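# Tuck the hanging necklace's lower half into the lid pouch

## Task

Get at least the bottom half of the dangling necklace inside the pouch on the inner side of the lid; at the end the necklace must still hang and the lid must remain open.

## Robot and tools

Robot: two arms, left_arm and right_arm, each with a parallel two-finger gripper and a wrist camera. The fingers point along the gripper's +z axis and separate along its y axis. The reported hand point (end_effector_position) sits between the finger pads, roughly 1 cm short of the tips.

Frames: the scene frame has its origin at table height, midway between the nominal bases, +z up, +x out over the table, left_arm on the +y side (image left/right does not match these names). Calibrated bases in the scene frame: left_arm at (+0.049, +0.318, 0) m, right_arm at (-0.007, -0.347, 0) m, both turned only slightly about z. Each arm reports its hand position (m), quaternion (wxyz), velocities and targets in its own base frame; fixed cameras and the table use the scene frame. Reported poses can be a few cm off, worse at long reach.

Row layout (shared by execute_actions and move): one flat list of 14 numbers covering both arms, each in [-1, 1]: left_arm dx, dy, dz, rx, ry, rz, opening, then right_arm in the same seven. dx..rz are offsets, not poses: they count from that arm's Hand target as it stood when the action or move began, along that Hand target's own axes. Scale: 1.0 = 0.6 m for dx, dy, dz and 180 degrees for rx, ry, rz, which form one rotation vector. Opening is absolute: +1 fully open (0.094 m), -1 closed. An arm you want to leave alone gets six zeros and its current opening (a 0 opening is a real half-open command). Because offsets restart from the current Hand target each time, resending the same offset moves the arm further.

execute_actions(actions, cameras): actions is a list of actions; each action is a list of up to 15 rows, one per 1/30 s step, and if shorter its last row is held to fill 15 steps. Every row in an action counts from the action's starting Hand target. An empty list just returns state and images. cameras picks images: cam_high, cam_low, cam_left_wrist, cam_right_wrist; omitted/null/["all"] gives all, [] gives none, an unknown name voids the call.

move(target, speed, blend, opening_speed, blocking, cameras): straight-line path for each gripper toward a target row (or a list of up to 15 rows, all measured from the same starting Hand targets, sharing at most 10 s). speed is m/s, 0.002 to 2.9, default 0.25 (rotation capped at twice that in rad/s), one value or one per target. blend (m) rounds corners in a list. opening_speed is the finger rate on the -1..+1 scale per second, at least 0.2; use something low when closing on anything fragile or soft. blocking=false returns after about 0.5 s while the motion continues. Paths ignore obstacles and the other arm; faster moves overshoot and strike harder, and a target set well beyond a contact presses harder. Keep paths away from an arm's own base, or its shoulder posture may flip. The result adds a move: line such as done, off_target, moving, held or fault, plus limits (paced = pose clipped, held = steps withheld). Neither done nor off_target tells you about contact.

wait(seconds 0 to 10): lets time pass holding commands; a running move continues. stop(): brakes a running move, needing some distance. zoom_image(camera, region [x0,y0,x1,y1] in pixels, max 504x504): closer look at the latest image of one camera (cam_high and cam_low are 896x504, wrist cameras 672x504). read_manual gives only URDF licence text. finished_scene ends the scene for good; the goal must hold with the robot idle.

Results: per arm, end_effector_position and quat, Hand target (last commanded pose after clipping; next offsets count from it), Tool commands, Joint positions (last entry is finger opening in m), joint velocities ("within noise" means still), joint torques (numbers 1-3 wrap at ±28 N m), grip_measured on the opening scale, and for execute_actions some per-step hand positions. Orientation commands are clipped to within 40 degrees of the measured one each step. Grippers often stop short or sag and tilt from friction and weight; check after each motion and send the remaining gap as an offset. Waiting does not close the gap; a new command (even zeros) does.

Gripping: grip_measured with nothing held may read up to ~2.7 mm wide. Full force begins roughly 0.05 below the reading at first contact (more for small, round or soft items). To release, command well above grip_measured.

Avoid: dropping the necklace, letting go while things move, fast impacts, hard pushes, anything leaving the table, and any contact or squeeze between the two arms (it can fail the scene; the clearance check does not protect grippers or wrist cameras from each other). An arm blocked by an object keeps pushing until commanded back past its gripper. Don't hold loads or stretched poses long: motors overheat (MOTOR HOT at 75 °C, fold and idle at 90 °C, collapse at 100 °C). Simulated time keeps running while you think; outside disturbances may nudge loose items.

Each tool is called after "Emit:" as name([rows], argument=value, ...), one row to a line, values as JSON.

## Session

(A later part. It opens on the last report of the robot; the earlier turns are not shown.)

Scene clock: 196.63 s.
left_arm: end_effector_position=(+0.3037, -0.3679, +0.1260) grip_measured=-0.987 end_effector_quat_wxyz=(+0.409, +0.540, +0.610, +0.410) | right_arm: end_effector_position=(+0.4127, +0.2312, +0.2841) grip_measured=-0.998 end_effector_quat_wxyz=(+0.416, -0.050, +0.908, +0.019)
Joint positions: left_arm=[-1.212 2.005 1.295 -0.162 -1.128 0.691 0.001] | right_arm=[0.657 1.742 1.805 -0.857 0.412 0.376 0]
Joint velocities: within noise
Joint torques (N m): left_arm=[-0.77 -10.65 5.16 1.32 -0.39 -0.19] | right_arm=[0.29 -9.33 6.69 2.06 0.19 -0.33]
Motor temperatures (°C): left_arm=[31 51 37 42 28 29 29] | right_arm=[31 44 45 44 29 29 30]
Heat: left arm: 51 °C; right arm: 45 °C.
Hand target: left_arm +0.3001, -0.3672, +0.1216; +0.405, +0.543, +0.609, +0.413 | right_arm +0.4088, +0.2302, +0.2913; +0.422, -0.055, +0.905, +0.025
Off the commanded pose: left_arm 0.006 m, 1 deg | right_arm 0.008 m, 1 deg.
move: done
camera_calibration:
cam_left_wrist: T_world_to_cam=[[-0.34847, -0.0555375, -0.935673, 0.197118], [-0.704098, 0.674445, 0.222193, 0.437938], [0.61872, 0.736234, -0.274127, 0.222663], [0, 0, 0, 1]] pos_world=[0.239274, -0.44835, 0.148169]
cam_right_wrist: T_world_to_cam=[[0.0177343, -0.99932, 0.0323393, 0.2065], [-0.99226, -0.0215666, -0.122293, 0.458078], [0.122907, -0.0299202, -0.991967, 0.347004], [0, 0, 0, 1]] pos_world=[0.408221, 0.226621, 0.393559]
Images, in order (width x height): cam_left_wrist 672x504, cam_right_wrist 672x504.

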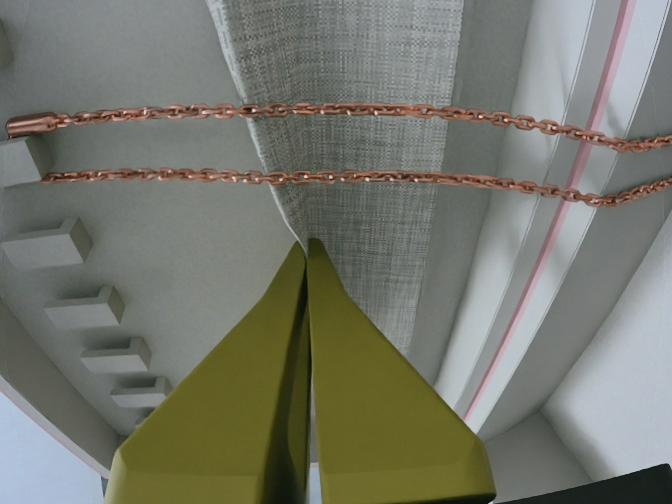

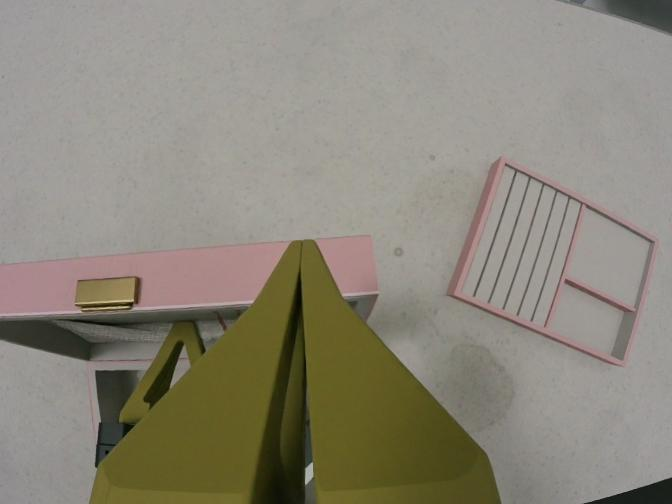

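Emit:
move(target=[0.0004,0.033,-0.0239,0.0039,-0.0828,0.044,-1, 0,0,0,0,0,0,-1], speed=0.06, cameras=["cam_left_wrist","cam_right_wrist"])

Emit:
zoom_image(camera="cam_left_wrist", region=[180, 100, 480, 400])

Emit:
zoom_image(camera="cam_right_wrist", region=[60, 260, 260, 400])

Scene clock: 204.40 s.
left_arm: end_effector_position=(+0.2918, -0.3689, +0.1308) grip_measured=-0.987 end_effector_quat_wxyz=(+0.435, +0.642, +0.514, +0.366) | right_arm: end_effector_position=(+0.4128, +0.2313, +0.2842) grip_measured=-0.998 end_effector_quat_wxyz=(+0.416, -0.050, +0.908, +0.019)
Joint positions: left_arm=[-1.193 1.836 1.033 0.196 -0.904 1.096 0.001] | right_arm=[0.657 1.742 1.805 -0.857 0.412 0.376 0]
Joint velocities: within noise
Joint torques (N m): left_arm=[0.39 -13.45 4.97 1.98 -0.19 0.12] | right_arm=[0.31 -9.37 6.68 2.06 0.19 -0.32]
Motor temperatures (°C): left_arm=[31 53 37 42 28 29 30] | right_arm=[31 44 45 44 29 29 30]
Heat: left arm: 53 °C; right arm: 45 °C.
Hand target: left_arm +0.2931, -0.3663, +0.1451; +0.448, +0.635, +0.515, +0.362 | right_arm +0.4088, +0.2302, +0.2913; +0.422, -0.055, +0.905, +0.025
Off the commanded pose: left_arm 0.014 m, 2 deg | right_arm 0.008 m, 1 deg.
move: off_target (left_arm)
camera_calibration:
cam_left_wrist: T_world_to_cam=[[-0.358533, 0.122279, -0.925474, 0.264632], [-0.482577, 0.824365, 0.295873, 0.410201], [0.799108, 0.552693, -0.236553, 0.106887], [0, 0, 0, 1]] pos_world=[0.207419, -0.42959, 0.148828]
cam_right_wrist: T_world_to_cam=[[0.0177538, -0.999329, 0.0320456, 0.206608], [-0.992223, -0.0215588, -0.122595, 0.458179], [0.123204, -0.0296198, -0.991939, 0.346804], [0, 0, 0, 1]] pos_world=[0.408219, 0.22662, 0.393558]
Images, in order (width x height): cam_left_wrist 672x504, cam_right_wrist 672x504.

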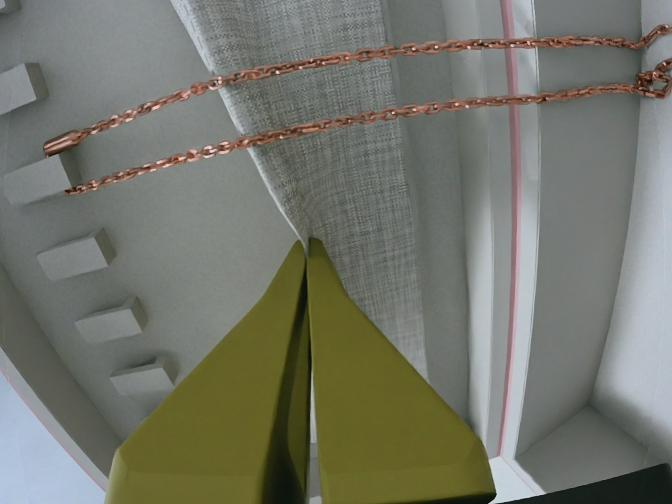

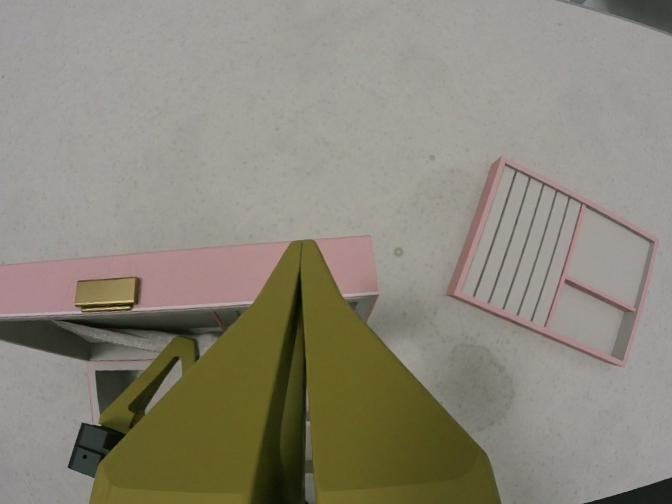

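Scaled by 1.680 from the camera's 672x504 image, which has a finer 960x720 frame.

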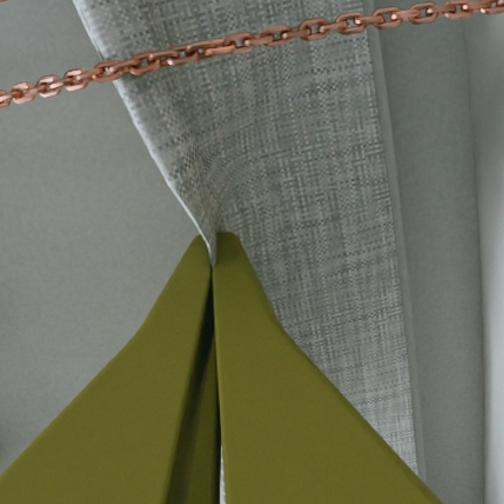

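Scaled by 2.520 from the camera's 672x504 image, which has a finer 960x720 frame.

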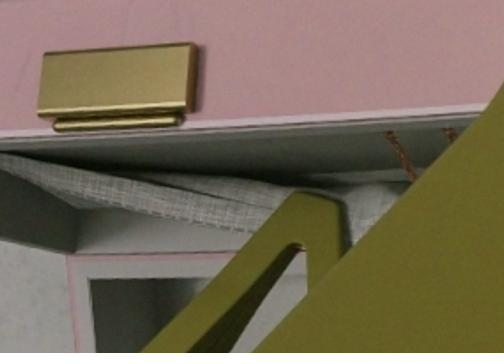

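Emit:
move(target=[0.0043,0.0213,-0.0142,0.0002,-0.1203,0.0430,-1, 0,0,0,0,0,0,-1], speed=0.08, cameras=["cam_left_wrist","cam_right_wrist"])

Emit:
zoom_image(camera="cam_left_wrist", region=[180, 100, 480, 400])

Emit:
zoom_image(camera="cam_right_wrist", region=[60, 260, 260, 400])

Scene clock: 208.03 s.
left_arm: end_effector_position=(+0.2880, -0.3653, +0.1388) grip_measured=-0.987 end_effector_quat_wxyz=(+0.488, +0.740, +0.381, +0.261) | right_arm: end_effector_position=(+0.4128, +0.2313, +0.2842) grip_measured=-0.998 end_effector_quat_wxyz=(+0.416, -0.050, +0.908, +0.019)
Joint positions: left_arm=[-1.051 1.648 0.819 0.394 -0.41 1.403 0.001] | right_arm=[0.657 1.742 1.805 -0.857 0.412 0.376 0]
Joint velocities: within noise
Joint torques (N m): left_arm=[0.2 -12.11 5.27 2.41 -0.09 0.1] | right_arm=[0.32 -9.36 6.69 2.06 0.19 -0.32]
Motor temperatures (°C): left_arm=[31 53 37 43 28 29 30] | right_arm=[31 45 45 44 29 29 30]
Heat: left arm: 53 °C; right arm: 45 °C.
Hand target: left_arm +0.2900, -0.3632, +0.1601; +0.512, +0.725, +0.378, +0.266 | right_arm +0.4088, +0.2302, +0.2913; +0.422, -0.055, +0.905, +0.025
Off the commanded pose: left_arm 0.021 m, 3 deg | right_arm 0.008 m, 1 deg.
move: off_target (left_arm)
camera_calibration:
cam_left_wrist: T_world_to_cam=[[-0.313781, 0.266215, -0.911411, 0.307995], [-0.107967, 0.943661, 0.312806, 0.336368], [0.943337, 0.196555, -0.26736, -0.0575358], [0, 0, 0, 1]] pos_world=[0.187235, -0.388101, 0.16011]
cam_right_wrist: T_world_to_cam=[[0.0177538, -0.999329, 0.0320456, 0.206608], [-0.992223, -0.0215588, -0.122595, 0.458179], [0.123204, -0.0296198, -0.991939, 0.346804], [0, 0, 0, 1]] pos_world=[0.408219, 0.22662, 0.393558]
Images, in order (width x height): cam_left_wrist 672x504, cam_right_wrist 672x504.

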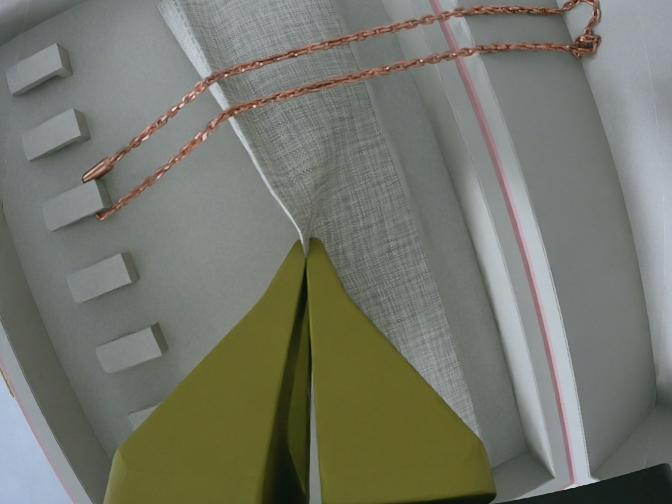

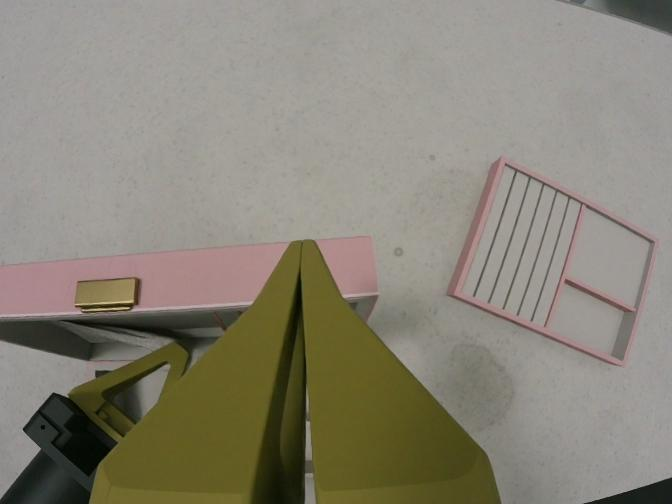

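Scaled by 1.680 from the camera's 672x504 image, which has a finer 960x720 frame.

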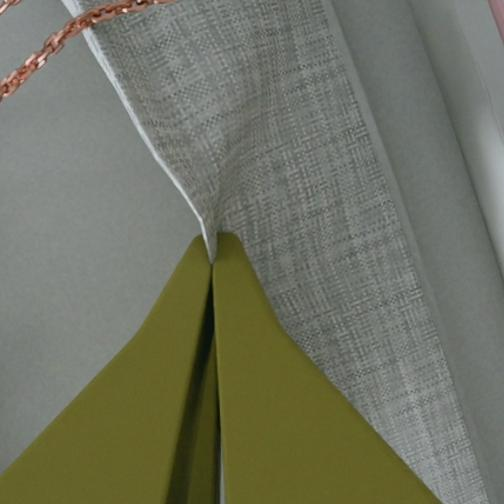

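Scaled by 2.520 from the camera's 672x504 image, which has a finer 960x720 frame.

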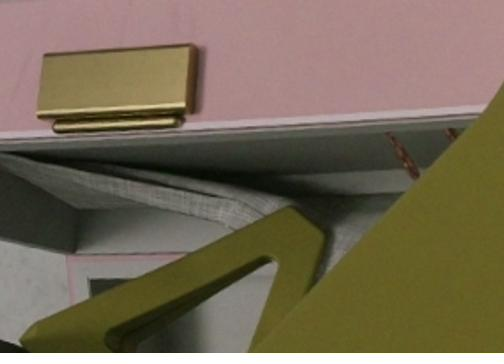

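Emit:
move(target=[0.0015,-0.014,0.005,-0.0210,-0.0536,0.0153,-1, 0,0,0,0,0,0,-1], speed=0.06, cameras=["cam_left_wrist","cam_right_wrist"])

Scene clock: 214.33 s.
left_arm: end_effector_position=(+0.2894, -0.3641, +0.1371) grip_measured=-0.987 end_effector_quat_wxyz=(+0.542, +0.747, +0.314, +0.223) | right_arm: end_effector_position=(+0.4128, +0.2313, +0.2842) grip_measured=-0.998 end_effector_quat_wxyz=(+0.416, -0.050, +0.908, +0.019)
Joint positions: left_arm=[-0.962 1.648 0.708 0.618 -0.17 1.506 0.001] | right_arm=[0.657 1.742 1.805 -0.857 0.412 0.376 0]
Joint velocities: within noise
Joint torques (N m): left_arm=[0.38 -10.21 4.93 2.51 0.09 0.1] | right_arm=[0.31 -9.33 6.68 2.06 0.19 -0.32]
Motor temperatures (°C): left_arm=[31 52 36 45 28 29 30] | right_arm=[31 45 45 44 29 29 30]
Heat: left arm: 52 °C; right arm: 45 °C.
Hand target: left_arm +0.2904, -0.3624, +0.1510; +0.558, +0.736, +0.307, +0.228 | right_arm +0.4088, +0.2302, +0.2913; +0.422, -0.055, +0.905, +0.025
Off the commanded pose: left_arm 0.014 m, 2 deg | right_arm 0.008 m, 1 deg.
move: off_target (left_arm)
camera_calibration:
cam_left_wrist: T_world_to_cam=[[-0.225916, 0.248757, -0.94185, 0.278927], [0.0416735, 0.968429, 0.245781, 0.310795], [0.973255, 0.0162755, -0.22915, -0.139012], [0, 0, 0, 1]] pos_world=[0.185356, -0.368105, 0.154466]
cam_right_wrist: T_world_to_cam=[[0.0177538, -0.999329, 0.0320456, 0.206608], [-0.992223, -0.0215588, -0.122595, 0.458179], [0.123204, -0.0296198, -0.991939, 0.346804], [0, 0, 0, 1]] pos_world=[0.408219, 0.22662, 0.393558]
Images, in order (width x height): cam_left_wrist 672x504, cam_right_wrist 672x504.

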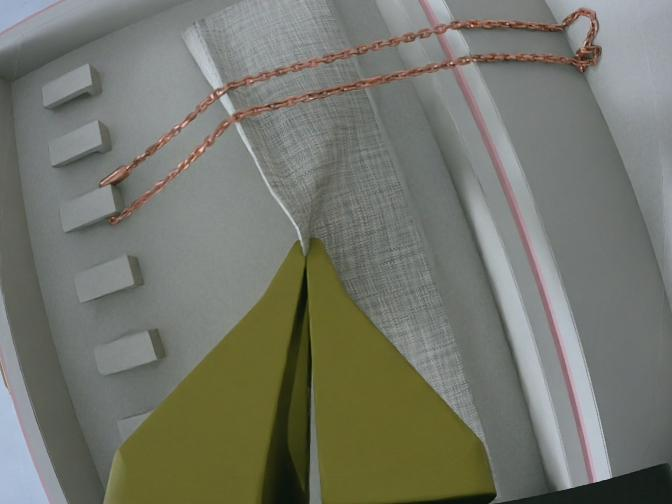

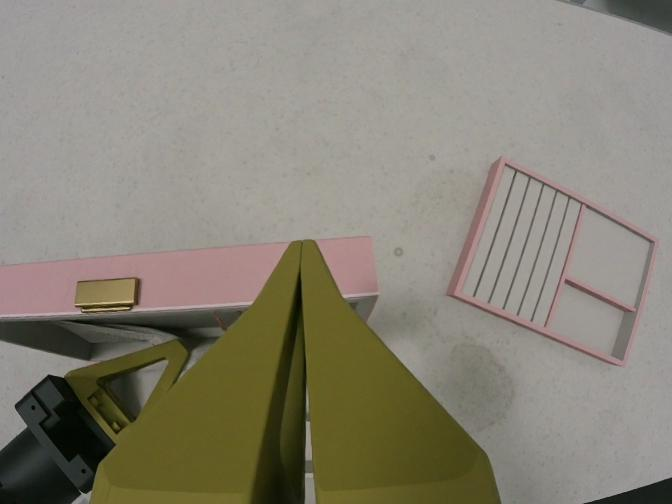

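Emit:
move(target=[0.0015,-0.014,0.005,-0.0210,-0.0536,0.0153,-1, 0,0,0,0,0,0,-1], speed=0.06, cameras=["cam_left_wrist","cam_right_wrist"])

Scene clock: 216.87 s.
left_arm: end_effector_position=(+0.2907, -0.3623, +0.1377) grip_measured=-0.987 end_effector_quat_wxyz=(+0.590, +0.747, +0.243, +0.185) | right_arm: end_effector_position=(+0.4128, +0.2313, +0.2842) grip_measured=-0.998 end_effector_quat_wxyz=(+0.416, -0.050, +0.908, +0.019)
Joint positions: left_arm=[-0.862 1.683 0.646 0.8 0.087 1.581 0.001] | right_arm=[0.657 1.742 1.805 -0.857 0.412 0.376 0]
Joint velocities: within noise
Joint torques (N m): left_arm=[0.39 -7.45 4.79 2.6 0.15 0.11] | right_arm=[0.34 -9.36 6.69 2.06 0.18 -0.32]
Motor temperatures (°C): left_arm=[31 52 36 45 28 29 30] | right_arm=[31 45 45 45 29 29 30]
Heat: left arm: 52 °C; right arm: 45 °C.
Hand target: left_arm +0.2916, -0.3622, +0.1422; +0.601, +0.741, +0.234, +0.189 | right_arm +0.4088, +0.2302, +0.2913; +0.422, -0.055, +0.905, +0.025
Off the commanded pose: left_arm 0.005 m, 2 deg | right_arm 0.008 m, 1 deg.
move: done
camera_calibration:
cam_left_wrist: T_world_to_cam=[[-0.13845, 0.218278, -0.966016, 0.246182], [0.193841, 0.962516, 0.189706, 0.270245], [0.971214, -0.160988, -0.175571, -0.211205], [0, 0, 0, 1]] pos_world=[0.186825, -0.347853, 0.149467]
cam_right_wrist: T_world_to_cam=[[0.0177538, -0.999329, 0.0320456, 0.206608], [-0.992223, -0.0215588, -0.122595, 0.458179], [0.123204, -0.0296198, -0.991939, 0.346804], [0, 0, 0, 1]] pos_world=[0.408219, 0.22662, 0.393558]
Images, in order (width x height): cam_left_wrist 672x504, cam_right_wrist 672x504.

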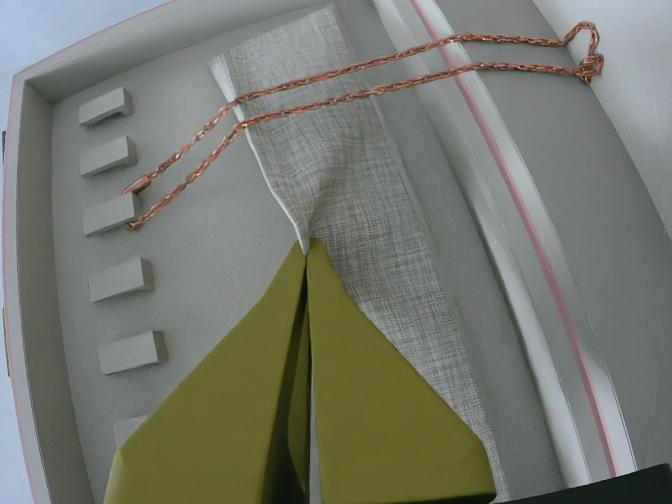

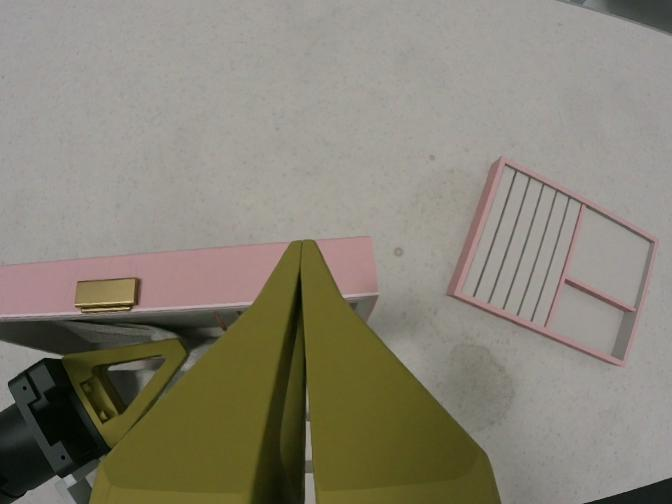

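Emit:
move([
  [0,0,0,0,0,0,-1, 0,0,-0.1333,0,0,0,-1],
  [0,0,0,0,0,0,-1, 0.3023,0.0243,0.0108,-0.0609,-0.0722,-0.0399,-0.4],
], speed=0.2, blend=[0.03,0], cameras=["cam_left_wrist","cam_right_wrist"])

Scene clock: 222.80 s.
left_arm: end_effector_position=(+0.2905, -0.3624, +0.1378) grip_measured=-0.987 end_effector_quat_wxyz=(+0.591, +0.747, +0.243, +0.185) | right_arm: end_effector_position=(+0.2985, +0.2309, +0.1495) grip_measured=-0.402 end_effector_quat_wxyz=(+0.515, -0.140, +0.841, +0.090)
Joint positions: left_arm=[-0.862 1.683 0.646 0.801 0.088 1.581 0.001] | right_arm=[0.863 1.27 0.618 0.121 0.463 0.264 0.028]
Joint velocities: within noise
Joint torques (N m): left_arm=[0.44 -7.45 4.67 2.63 0.12 0.08] | right_arm=[0.4 -4.34 6.87 2.33 0.16 -0.32]
Motor temperatures (°C): left_arm=[31 51 36 48 28 29 30] | right_arm=[31 45 45 45 29 29 30]
Heat: left arm: 51 °C; right arm: 45 °C.
Hand target: left_arm +0.2916, -0.3622, +0.1422; +0.601, +0.741, +0.234, +0.189 | right_arm +0.2963, +0.2310, +0.1481; +0.515, -0.148, +0.839, +0.091
Off the commanded pose: left_arm 0.005 m, 2 deg | right_arm 0.003 m, 1 deg.
move: done
camera_calibration:
cam_left_wrist: T_world_to_cam=[[-0.137583, 0.218437, -0.966104, 0.246077], [0.194917, 0.962278, 0.189813, 0.269966], [0.971122, -0.162195, -0.17497, -0.211603], [0, 0, 0, 1]] pos_world=[0.186727, -0.347855, 0.149468]
cam_right_wrist: T_world_to_cam=[[0.24092, -0.970535, -0.00432094, 0.144753], [-0.907956, -0.223809, -0.354296, 0.384455], [0.34289, 0.0892804, -0.935123, 0.12579], [0, 0, 0, 1]] pos_world=[0.271062, 0.215302, 0.254465]
Images, in order (width x height): cam_left_wrist 672x504, cam_right_wrist 672x504.

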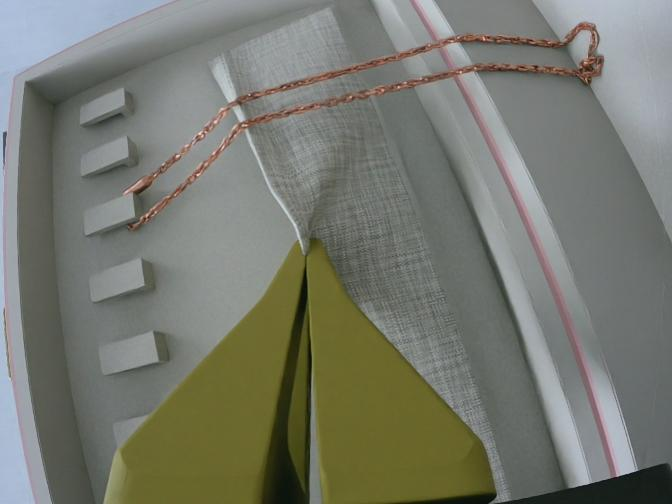

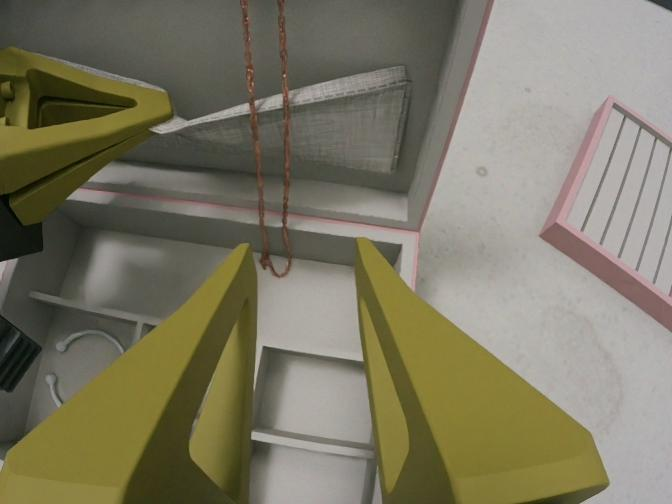

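Emit:
wait(seconds=0.2)

Scene clock: 224.10 s.
left_arm: end_effector_position=(+0.2905, -0.3624, +0.1378) grip_measured=-0.987 end_effector_quat_wxyz=(+0.591, +0.747, +0.243, +0.185) | right_arm: end_effector_position=(+0.2985, +0.2309, +0.1495) grip_measured=-0.402 end_effector_quat_wxyz=(+0.515, -0.140, +0.841, +0.090)
Joint positions: left_arm=[-0.862 1.683 0.646 0.801 0.088 1.581 0.001] | right_arm=[0.863 1.27 0.618 0.121 0.463 0.264 0.028]
Joint velocities: within noise
Joint torques (N m): left_arm=[0.28 -7.41 4.97 2.68 0.13 0.07] | right_arm=[0.42 -4.34 6.83 2.33 0.15 -0.33]
Motor temperatures (°C): left_arm=[31 51 36 48 28 29 30] | right_arm=[31 45 45 45 29 29 30]
Heat: left arm: 51 °C; right arm: 45 °C.
Hand target: left_arm +0.2916, -0.3622, +0.1422; +0.601, +0.741, +0.234, +0.189 | right_arm +0.2962, +0.2310, +0.1480; +0.515, -0.148, +0.839, +0.091
Tool commands: left_gripper/opening=-1.0 right_gripper/opening=-0.4
Off the commanded pose: left_arm 0.005 m, 2 deg | right_arm 0.003 m, 1 deg.
wait: 0.20 s; at rest from the start
camera_calibration:
cam_left_wrist: T_world_to_cam=[[-0.137583, 0.218437, -0.966104, 0.246077], [0.194917, 0.962278, 0.189813, 0.269966], [0.971122, -0.162195, -0.17497, -0.211603], [0, 0, 0, 1]] pos_world=[0.186727, -0.347855, 0.149468]
cam_right_wrist: T_world_to_cam=[[0.24092, -0.970535, -0.00432094, 0.144753], [-0.907956, -0.223809, -0.354296, 0.384455], [0.34289, 0.0892804, -0.935123, 0.12579], [0, 0, 0, 1]] pos_world=[0.271062, 0.215302, 0.254465]

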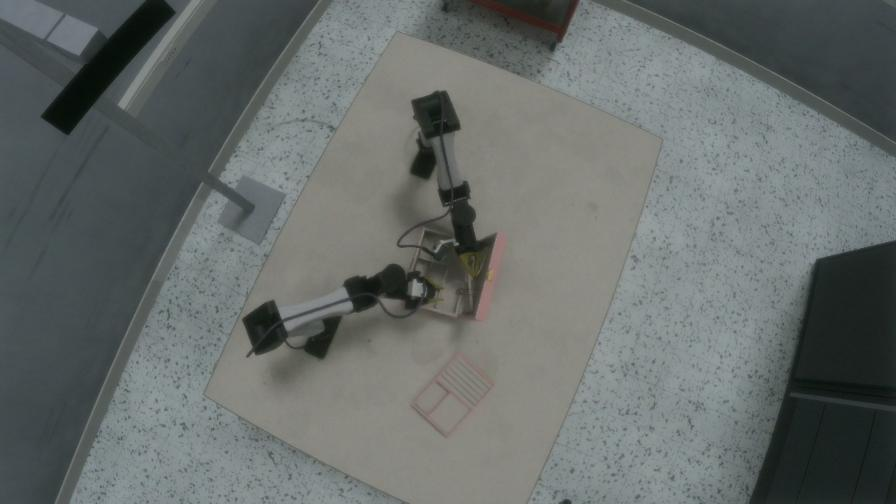

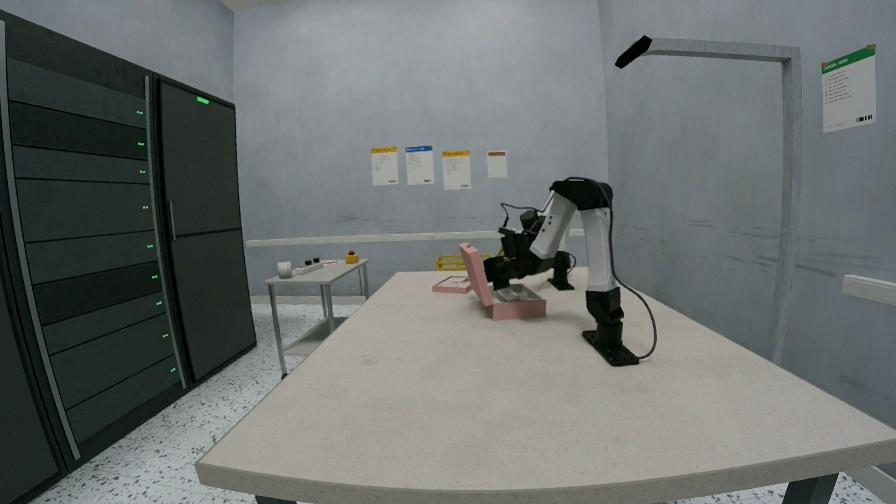

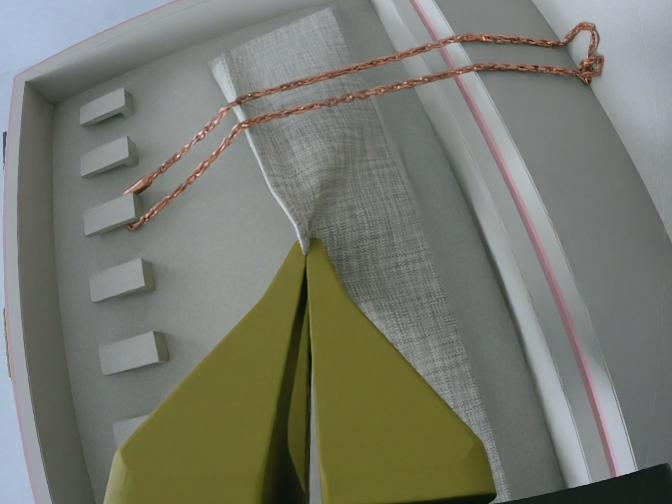

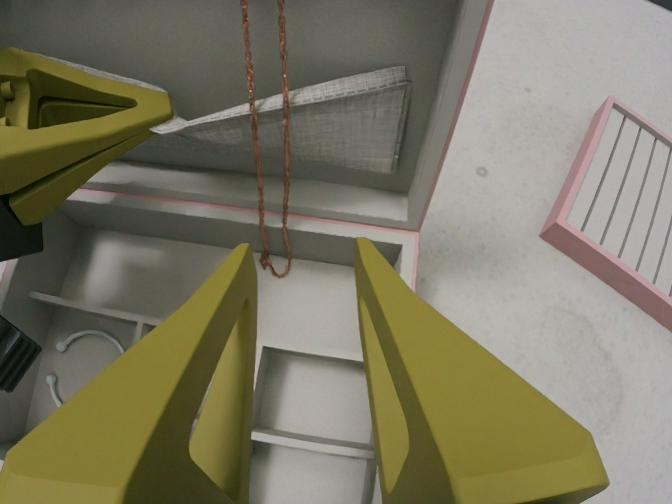

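Emit:
move(target=[0,0,0,0,0,0,-1, 0.00305,0.01517,0.07622,-0.03465,0,-0.01766,-0.4], speed=0.12, cameras=["cam_left_wrist","cam_right_wrist"])

Scene clock: 230.93 s.
left_arm: end_effector_position=(+0.2905, -0.3624, +0.1378) grip_measured=-0.987 end_effector_quat_wxyz=(+0.591, +0.747, +0.243, +0.185) | right_arm: end_effector_position=(+0.3257, +0.2483, +0.1220) grip_measured=-0.402 end_effector_quat_wxyz=(+0.505, -0.194, +0.832, +0.120)
Joint positions: left_arm=[-0.862 1.683 0.646 0.801 0.088 1.581 0.001] | right_arm=[0.762 1.44 0.618 0.323 0.265 0.146 0.028]
Joint velocities: within noise
Joint torques (N m): left_arm=[0.51 -7.49 4.66 2.68 0.13 0.05] | right_arm=[-0.01 -3.52 9.66 2.42 0.05 -0.33]
Motor temperatures (°C): left_arm=[31 50 36 50 28 29 30] | right_arm=[31 44 45 47 29 29 30]
Heat: left arm: 50 °C; right arm: 47 °C.
Hand target: left_arm +0.2916, -0.3622, +0.1422; +0.601, +0.741, +0.234, +0.189 | right_arm +0.3306, +0.2532, +0.1258; +0.508, -0.199, +0.829, +0.122
Off the commanded pose: left_arm 0.005 m, 2 deg | right_arm 0.008 m, 1 deg.
move: done
camera_calibration:
cam_left_wrist: T_world_to_cam=[[-0.137583, 0.218437, -0.966104, 0.246077], [0.194917, 0.962278, 0.189813, 0.269966], [0.971122, -0.162195, -0.17497, -0.211603], [0, 0, 0, 1]] pos_world=[0.186727, -0.347855, 0.149468]
cam_right_wrist: T_world_to_cam=[[0.359851, -0.93301, 0.0000333639, 0.106455], [-0.875511, -0.337687, -0.345612, 0.41998], [0.32247, 0.12434, -0.938378, 0.0875331], [0, 0, 0, 1]] pos_world=[0.301163, 0.230262, 0.227286]
Images, in order (width x height): cam_left_wrist 672x504, cam_right_wrist 672x504.

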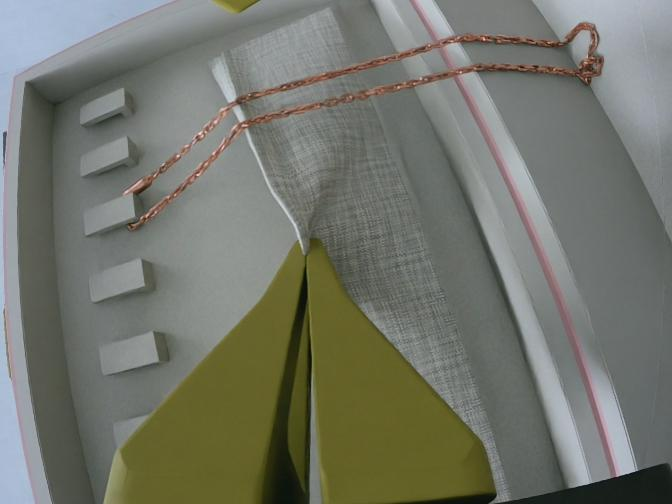

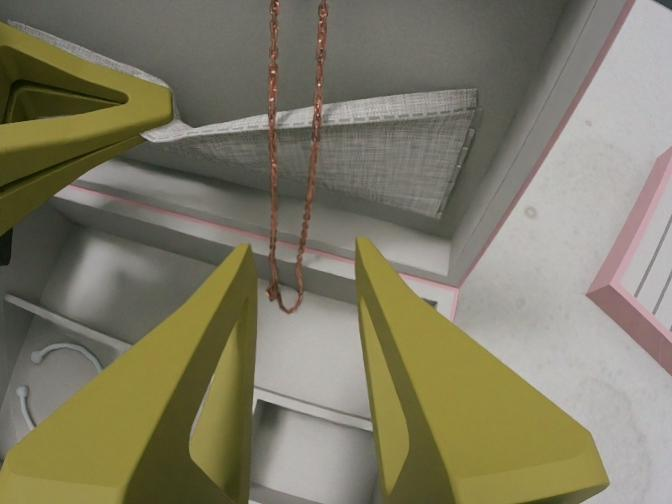

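Emit:
zoom_image(camera="cam_right_wrist", region=[220, 0, 500, 340])

Emit:
zoom_image(camera="cam_left_wrist", region=[80, 0, 440, 270])

Scaled by 1.482 from the camera's 672x504 image, which has a finer 960x720 frame.

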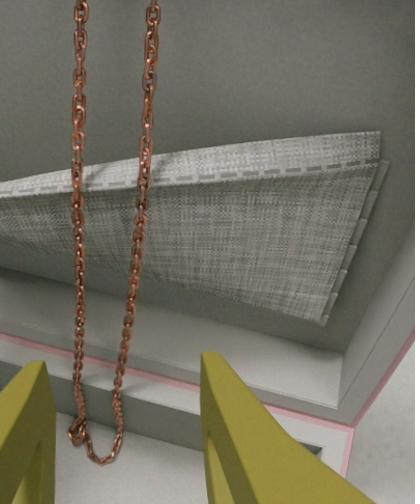

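Scaled by 1.400 from the camera's 672x504 image, which has a finer 960x720 frame.

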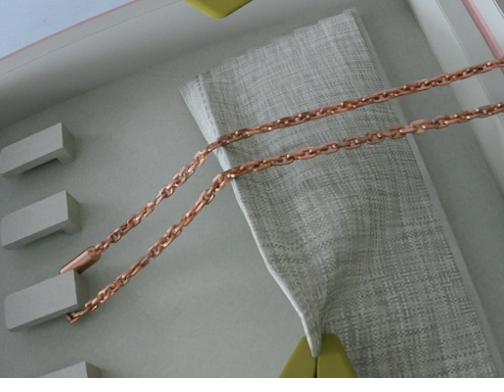

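Emit:
zoom_image(camera="cam_right_wrist", region=[220, 180, 400, 350])

Emit:
zoom_image(camera="cam_left_wrist", region=[380, 0, 672, 200])

Emit:
zoom_image(camera="cam_right_wrist", region=[0, 130, 672, 504])

Scaled by 2.800 from the camera's 672x504 image, which has a finer 960x720 frame.

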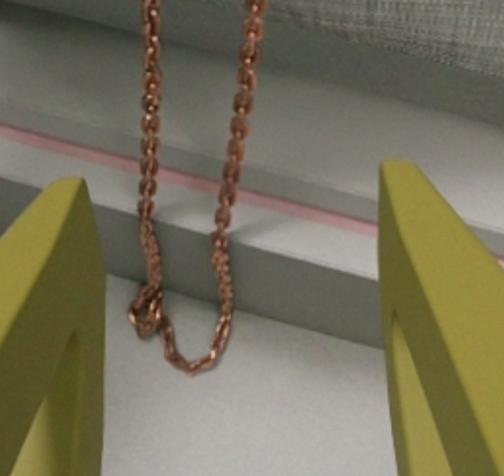

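Scaled by 1.726 from the camera's 672x504 image, which has a finer 960x720 frame.

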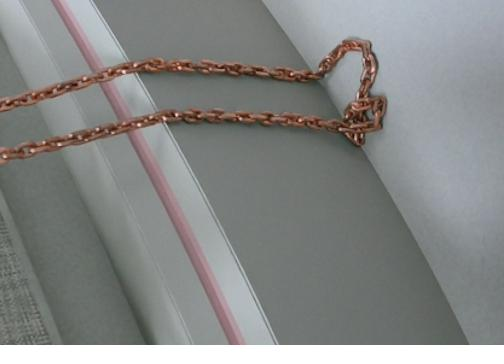

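Region (0, 130, 672, 504) is 672x374 pixels. A region can be at most 504 by 504 pixels.

Emit:
move(target=[0,0,0,0,0,0,-1, 0.0003,0.0081,0.0333,0,0,0,-0.4], speed=0.08, cameras=["cam_left_wrist","cam_right_wrist"])

Scene clock: 237.83 s.
left_arm: end_effector_position=(+0.2905, -0.3624, +0.1378) grip_measured=-0.987 end_effector_quat_wxyz=(+0.591, +0.747, +0.243, +0.185) | right_arm: end_effector_position=(+0.3391, +0.2616, +0.1141) grip_measured=-0.402 end_effector_quat_wxyz=(+0.506, -0.195, +0.832, +0.121)
Joint positions: left_arm=[-0.862 1.683 0.646 0.801 0.088 1.582 0.001] | right_arm=[0.762 1.538 0.666 0.376 0.263 0.144 0.028]
Joint velocities: within noise
Joint torques (N m): left_arm=[0.58 -7.46 4.92 2.65 0.12 0.07] | right_arm=[-0.06 -4.11 9.33 2.41 0.08 -0.33]
Motor temperatures (°C): left_arm=[31 49 35 52 28 29 30] | right_arm=[31 43 46 48 29 29 30]
Heat: left arm: 52 °C; right arm: 48 °C.
Hand target: left_arm +0.2916, -0.3622, +0.1422; +0.601, +0.741, +0.234, +0.189 | right_arm +0.3443, +0.2656, +0.1166; +0.508, -0.199, +0.829, +0.122
Off the commanded pose: left_arm 0.005 m, 2 deg | right_arm 0.007 m, 1 deg.
move: done
camera_calibration:
cam_left_wrist: T_world_to_cam=[[-0.137214, 0.218695, -0.966098, 0.246098], [0.195004, 0.9622, 0.190117, 0.269877], [0.971157, -0.162307, -0.174674, -0.211693], [0, 0, 0, 1]] pos_world=[0.186727, -0.347855, 0.149469]
cam_right_wrist: T_world_to_cam=[[0.361919, -0.932209, -0.000654099, 0.11306], [-0.874256, -0.339175, -0.347329, 0.433705], [0.323561, 0.126277, -0.937743, 0.0732282], [0, 0, 0, 1]] pos_world=[0.314557, 0.243251, 0.219382]
Images, in order (width x height): cam_left_wrist 672x504, cam_right_wrist 672x504.

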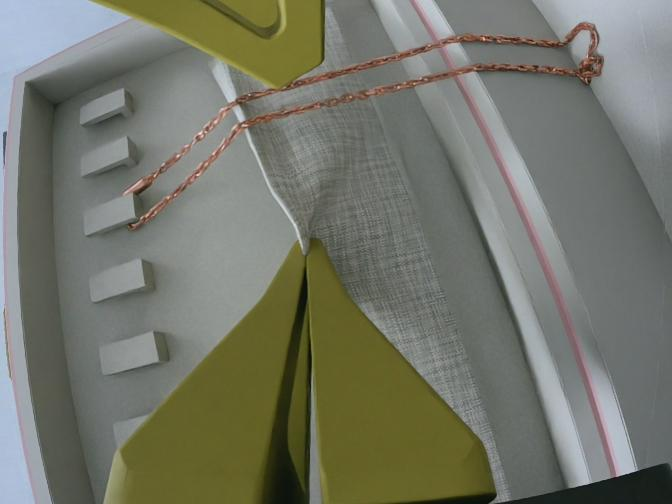

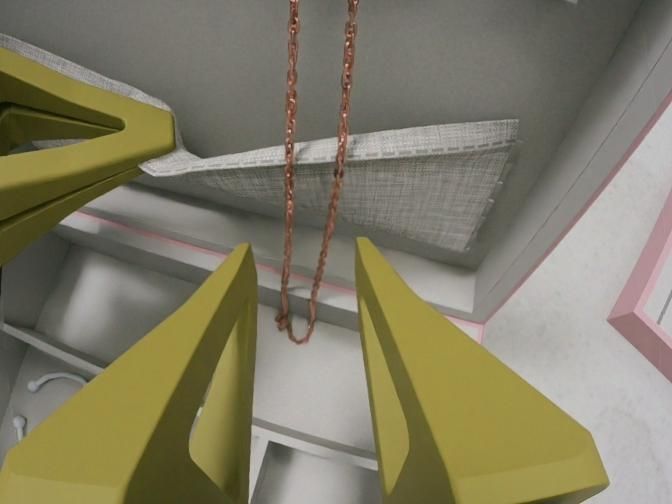

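Emit:
zoom_image(camera="cam_left_wrist", region=[180, 0, 480, 225])

Emit:
zoom_image(camera="cam_right_wrist", region=[220, 50, 500, 350])

Scaled by 1.680 from the camera's 672x504 image, which has a finer 960x720 frame.

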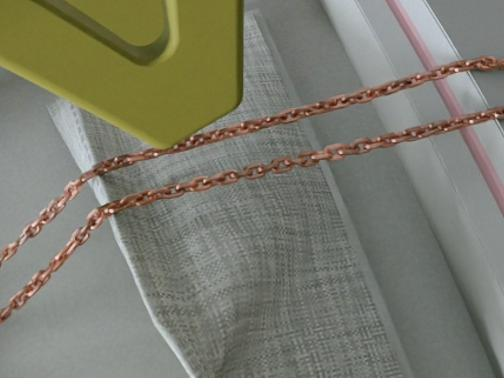

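Scaled by 1.680 from the camera's 672x504 image, which has a finer 960x720 frame.

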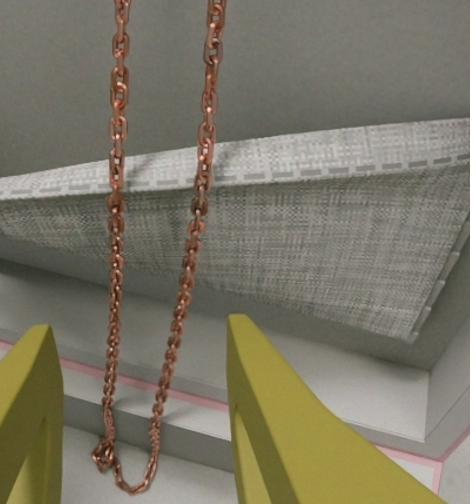

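Emit:
move(target=[0,0,0,0,0,0,-1, 0.0192,-0.0017,0.0365,0,0,0,-0.4], speed=0.08, cameras=["cam_left_wrist","cam_right_wrist"])

Emit:
zoom_image(camera="cam_left_wrist", region=[180, 0, 480, 225])

Emit:
zoom_image(camera="cam_right_wrist", region=[200, 80, 500, 380])

Scene clock: 243.30 s.
left_arm: end_effector_position=(+0.2905, -0.3625, +0.1378) grip_measured=-0.987 end_effector_quat_wxyz=(+0.591, +0.747, +0.242, +0.185) | right_arm: end_effector_position=(+0.3520, +0.2667, +0.0942) grip_measured=-0.402 end_effector_quat_wxyz=(+0.505, -0.194, +0.832, +0.121)
Joint positions: left_arm=[-0.862 1.683 0.646 0.801 0.089 1.582 0.001] | right_arm=[0.744 1.646 0.676 0.476 0.249 0.137 0.028]
Joint velocities: within noise
Joint torques (N m): left_arm=[0.55 -7.41 4.74 2.62 0.12 0.05] | right_arm=[-0.06 -4.66 9.11 2.37 0.06 -0.32]
Motor temperatures (°C): left_arm=[31 48 35 53 28 29 30] | right_arm=[31 42 46 48 29 29 30]
Heat: left arm: 53 °C; right arm: 48 °C.
Hand target: left_arm +0.2916, -0.3622, +0.1422; +0.601, +0.741, +0.233, +0.189 | right_arm +0.3575, +0.2712, +0.0964; +0.508, -0.199, +0.829, +0.122
Off the commanded pose: left_arm 0.005 m, 2 deg | right_arm 0.007 m, 1 deg.
move: done
camera_calibration:
cam_left_wrist: T_world_to_cam=[[-0.137248, 0.218644, -0.966104, 0.246052], [0.195407, 0.962144, 0.189988, 0.269726], [0.971071, -0.162708, -0.174777, -0.211688], [0, 0, 0, 1]] pos_world=[0.186628, -0.347756, 0.149469]
cam_right_wrist: T_world_to_cam=[[0.361087, -0.932532, -0.000737556, 0.113596], [-0.874857, -0.338481, -0.34649, 0.439697], [0.322864, 0.125758, -0.938053, 0.050156], [0, 0, 0, 1]] pos_world=[0.327461, 0.248454, 0.199484]
Images, in order (width x height): cam_left_wrist 672x504, cam_right_wrist 672x504.

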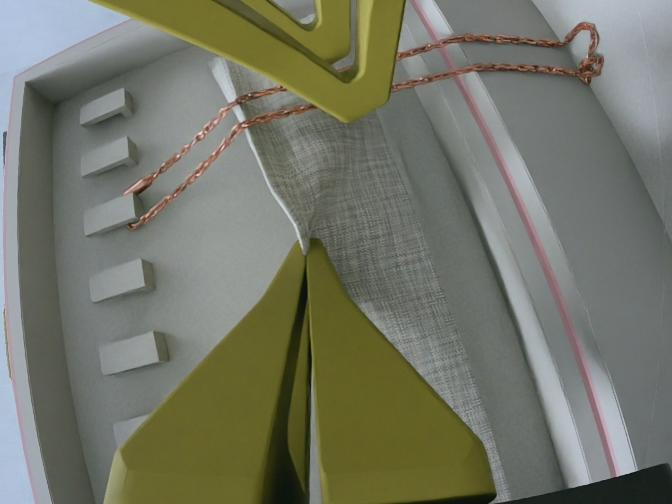

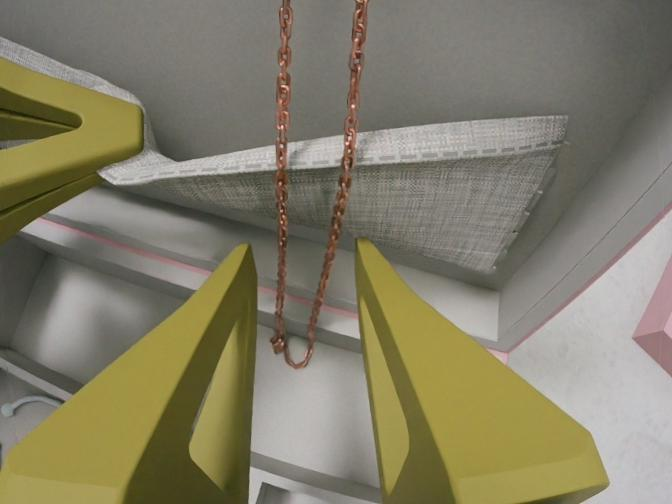

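Scaled by 1.680 from the camera's 672x504 image, which has a finer 960x720 frame.

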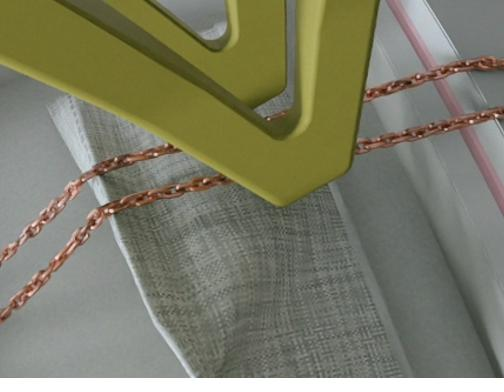

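Scaled by 1.680 from the camera's 672x504 image, which has a finer 960x720 frame.

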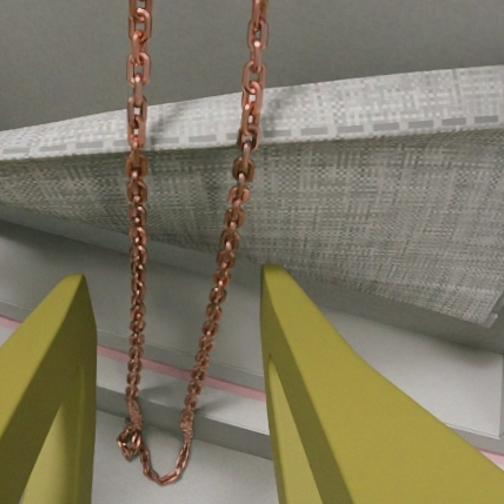

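Emit:
move(target=[0,0,0,0,0,0,-1, 0.0081,0.0016,0.0130,0,0,0,-0.4], speed=0.05, cameras=["cam_left_wrist","cam_right_wrist"])

Emit:
zoom_image(camera="cam_left_wrist", region=[180, 0, 480, 225])

Emit:
zoom_image(camera="cam_right_wrist", region=[200, 80, 500, 380])

Scene clock: 247.40 s.
left_arm: end_effector_position=(+0.2905, -0.3625, +0.1378) grip_measured=-0.987 end_effector_quat_wxyz=(+0.591, +0.747, +0.242, +0.185) | right_arm: end_effector_position=(+0.3560, +0.2707, +0.0878) grip_measured=-0.402 end_effector_quat_wxyz=(+0.506, -0.195, +0.831, +0.121)
Joint positions: left_arm=[-0.862 1.683 0.646 0.801 0.089 1.582 0.001] | right_arm=[0.744 1.688 0.685 0.511 0.247 0.136 0.028]
Joint velocities: within noise
Joint torques (N m): left_arm=[0.31 -7.3 4.81 2.64 0.13 0.07] | right_arm=[-0.14 -4.85 8.72 2.4 0.07 -0.33]
Motor temperatures (°C): left_arm=[31 48 35 53 28 29 30] | right_arm=[31 42 46 49 29 29 30]
Heat: left arm: 53 °C; right arm: 49 °C.
Hand target: left_arm +0.2916, -0.3622, +0.1422; +0.601, +0.741, +0.233, +0.189 | right_arm +0.3612, +0.2741, +0.0884; +0.508, -0.199, +0.829, +0.122
Off the commanded pose: left_arm 0.005 m, 2 deg | right_arm 0.006 m, 1 deg.
move: done
camera_calibration:
cam_left_wrist: T_world_to_cam=[[-0.137248, 0.218644, -0.966104, 0.246052], [0.195407, 0.962144, 0.189988, 0.269726], [0.971071, -0.162708, -0.174777, -0.211688], [0, 0, 0, 1]] pos_world=[0.186628, -0.347756, 0.149469]
cam_right_wrist: T_world_to_cam=[[0.362382, -0.932028, -0.00169926, 0.115385], [-0.873624, -0.339037, -0.34905, 0.442267], [0.324748, 0.127974, -0.937103, 0.0409864], [0, 0, 0, 1]] pos_world=[0.331251, 0.252242, 0.192978]
Images, in order (width x height): cam_left_wrist 672x504, cam_right_wrist 672x504.

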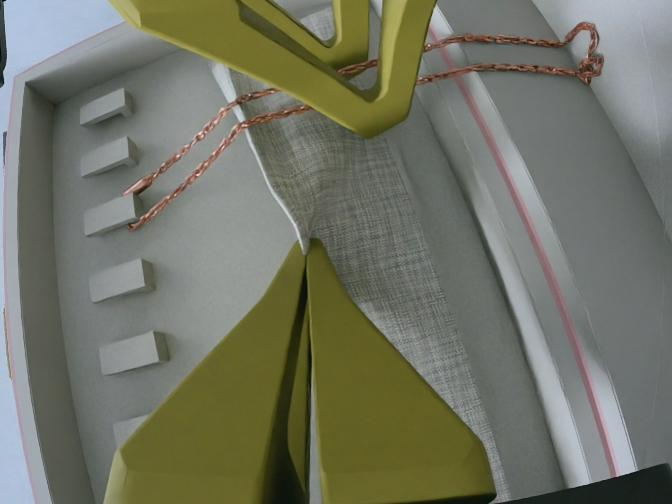

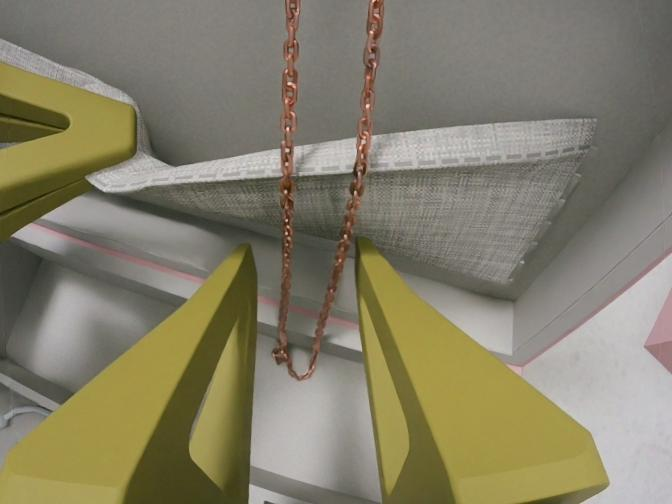

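Scaled by 1.680 from the camera's 672x504 image, which has a finer 960x720 frame.

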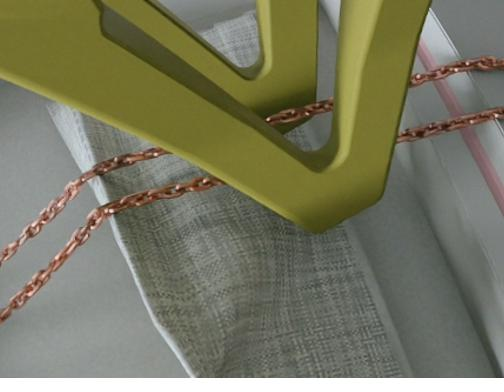

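Scaled by 1.680 from the camera's 672x504 image, which has a finer 960x720 frame.

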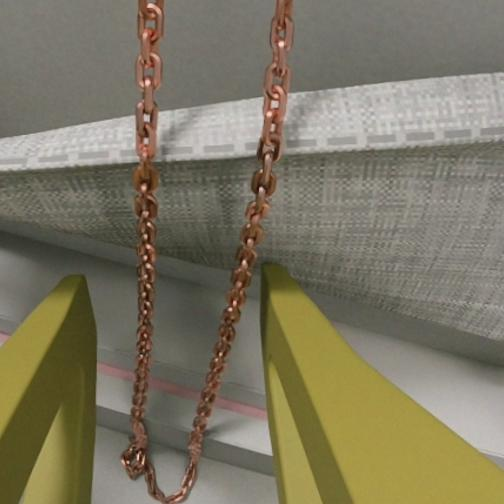

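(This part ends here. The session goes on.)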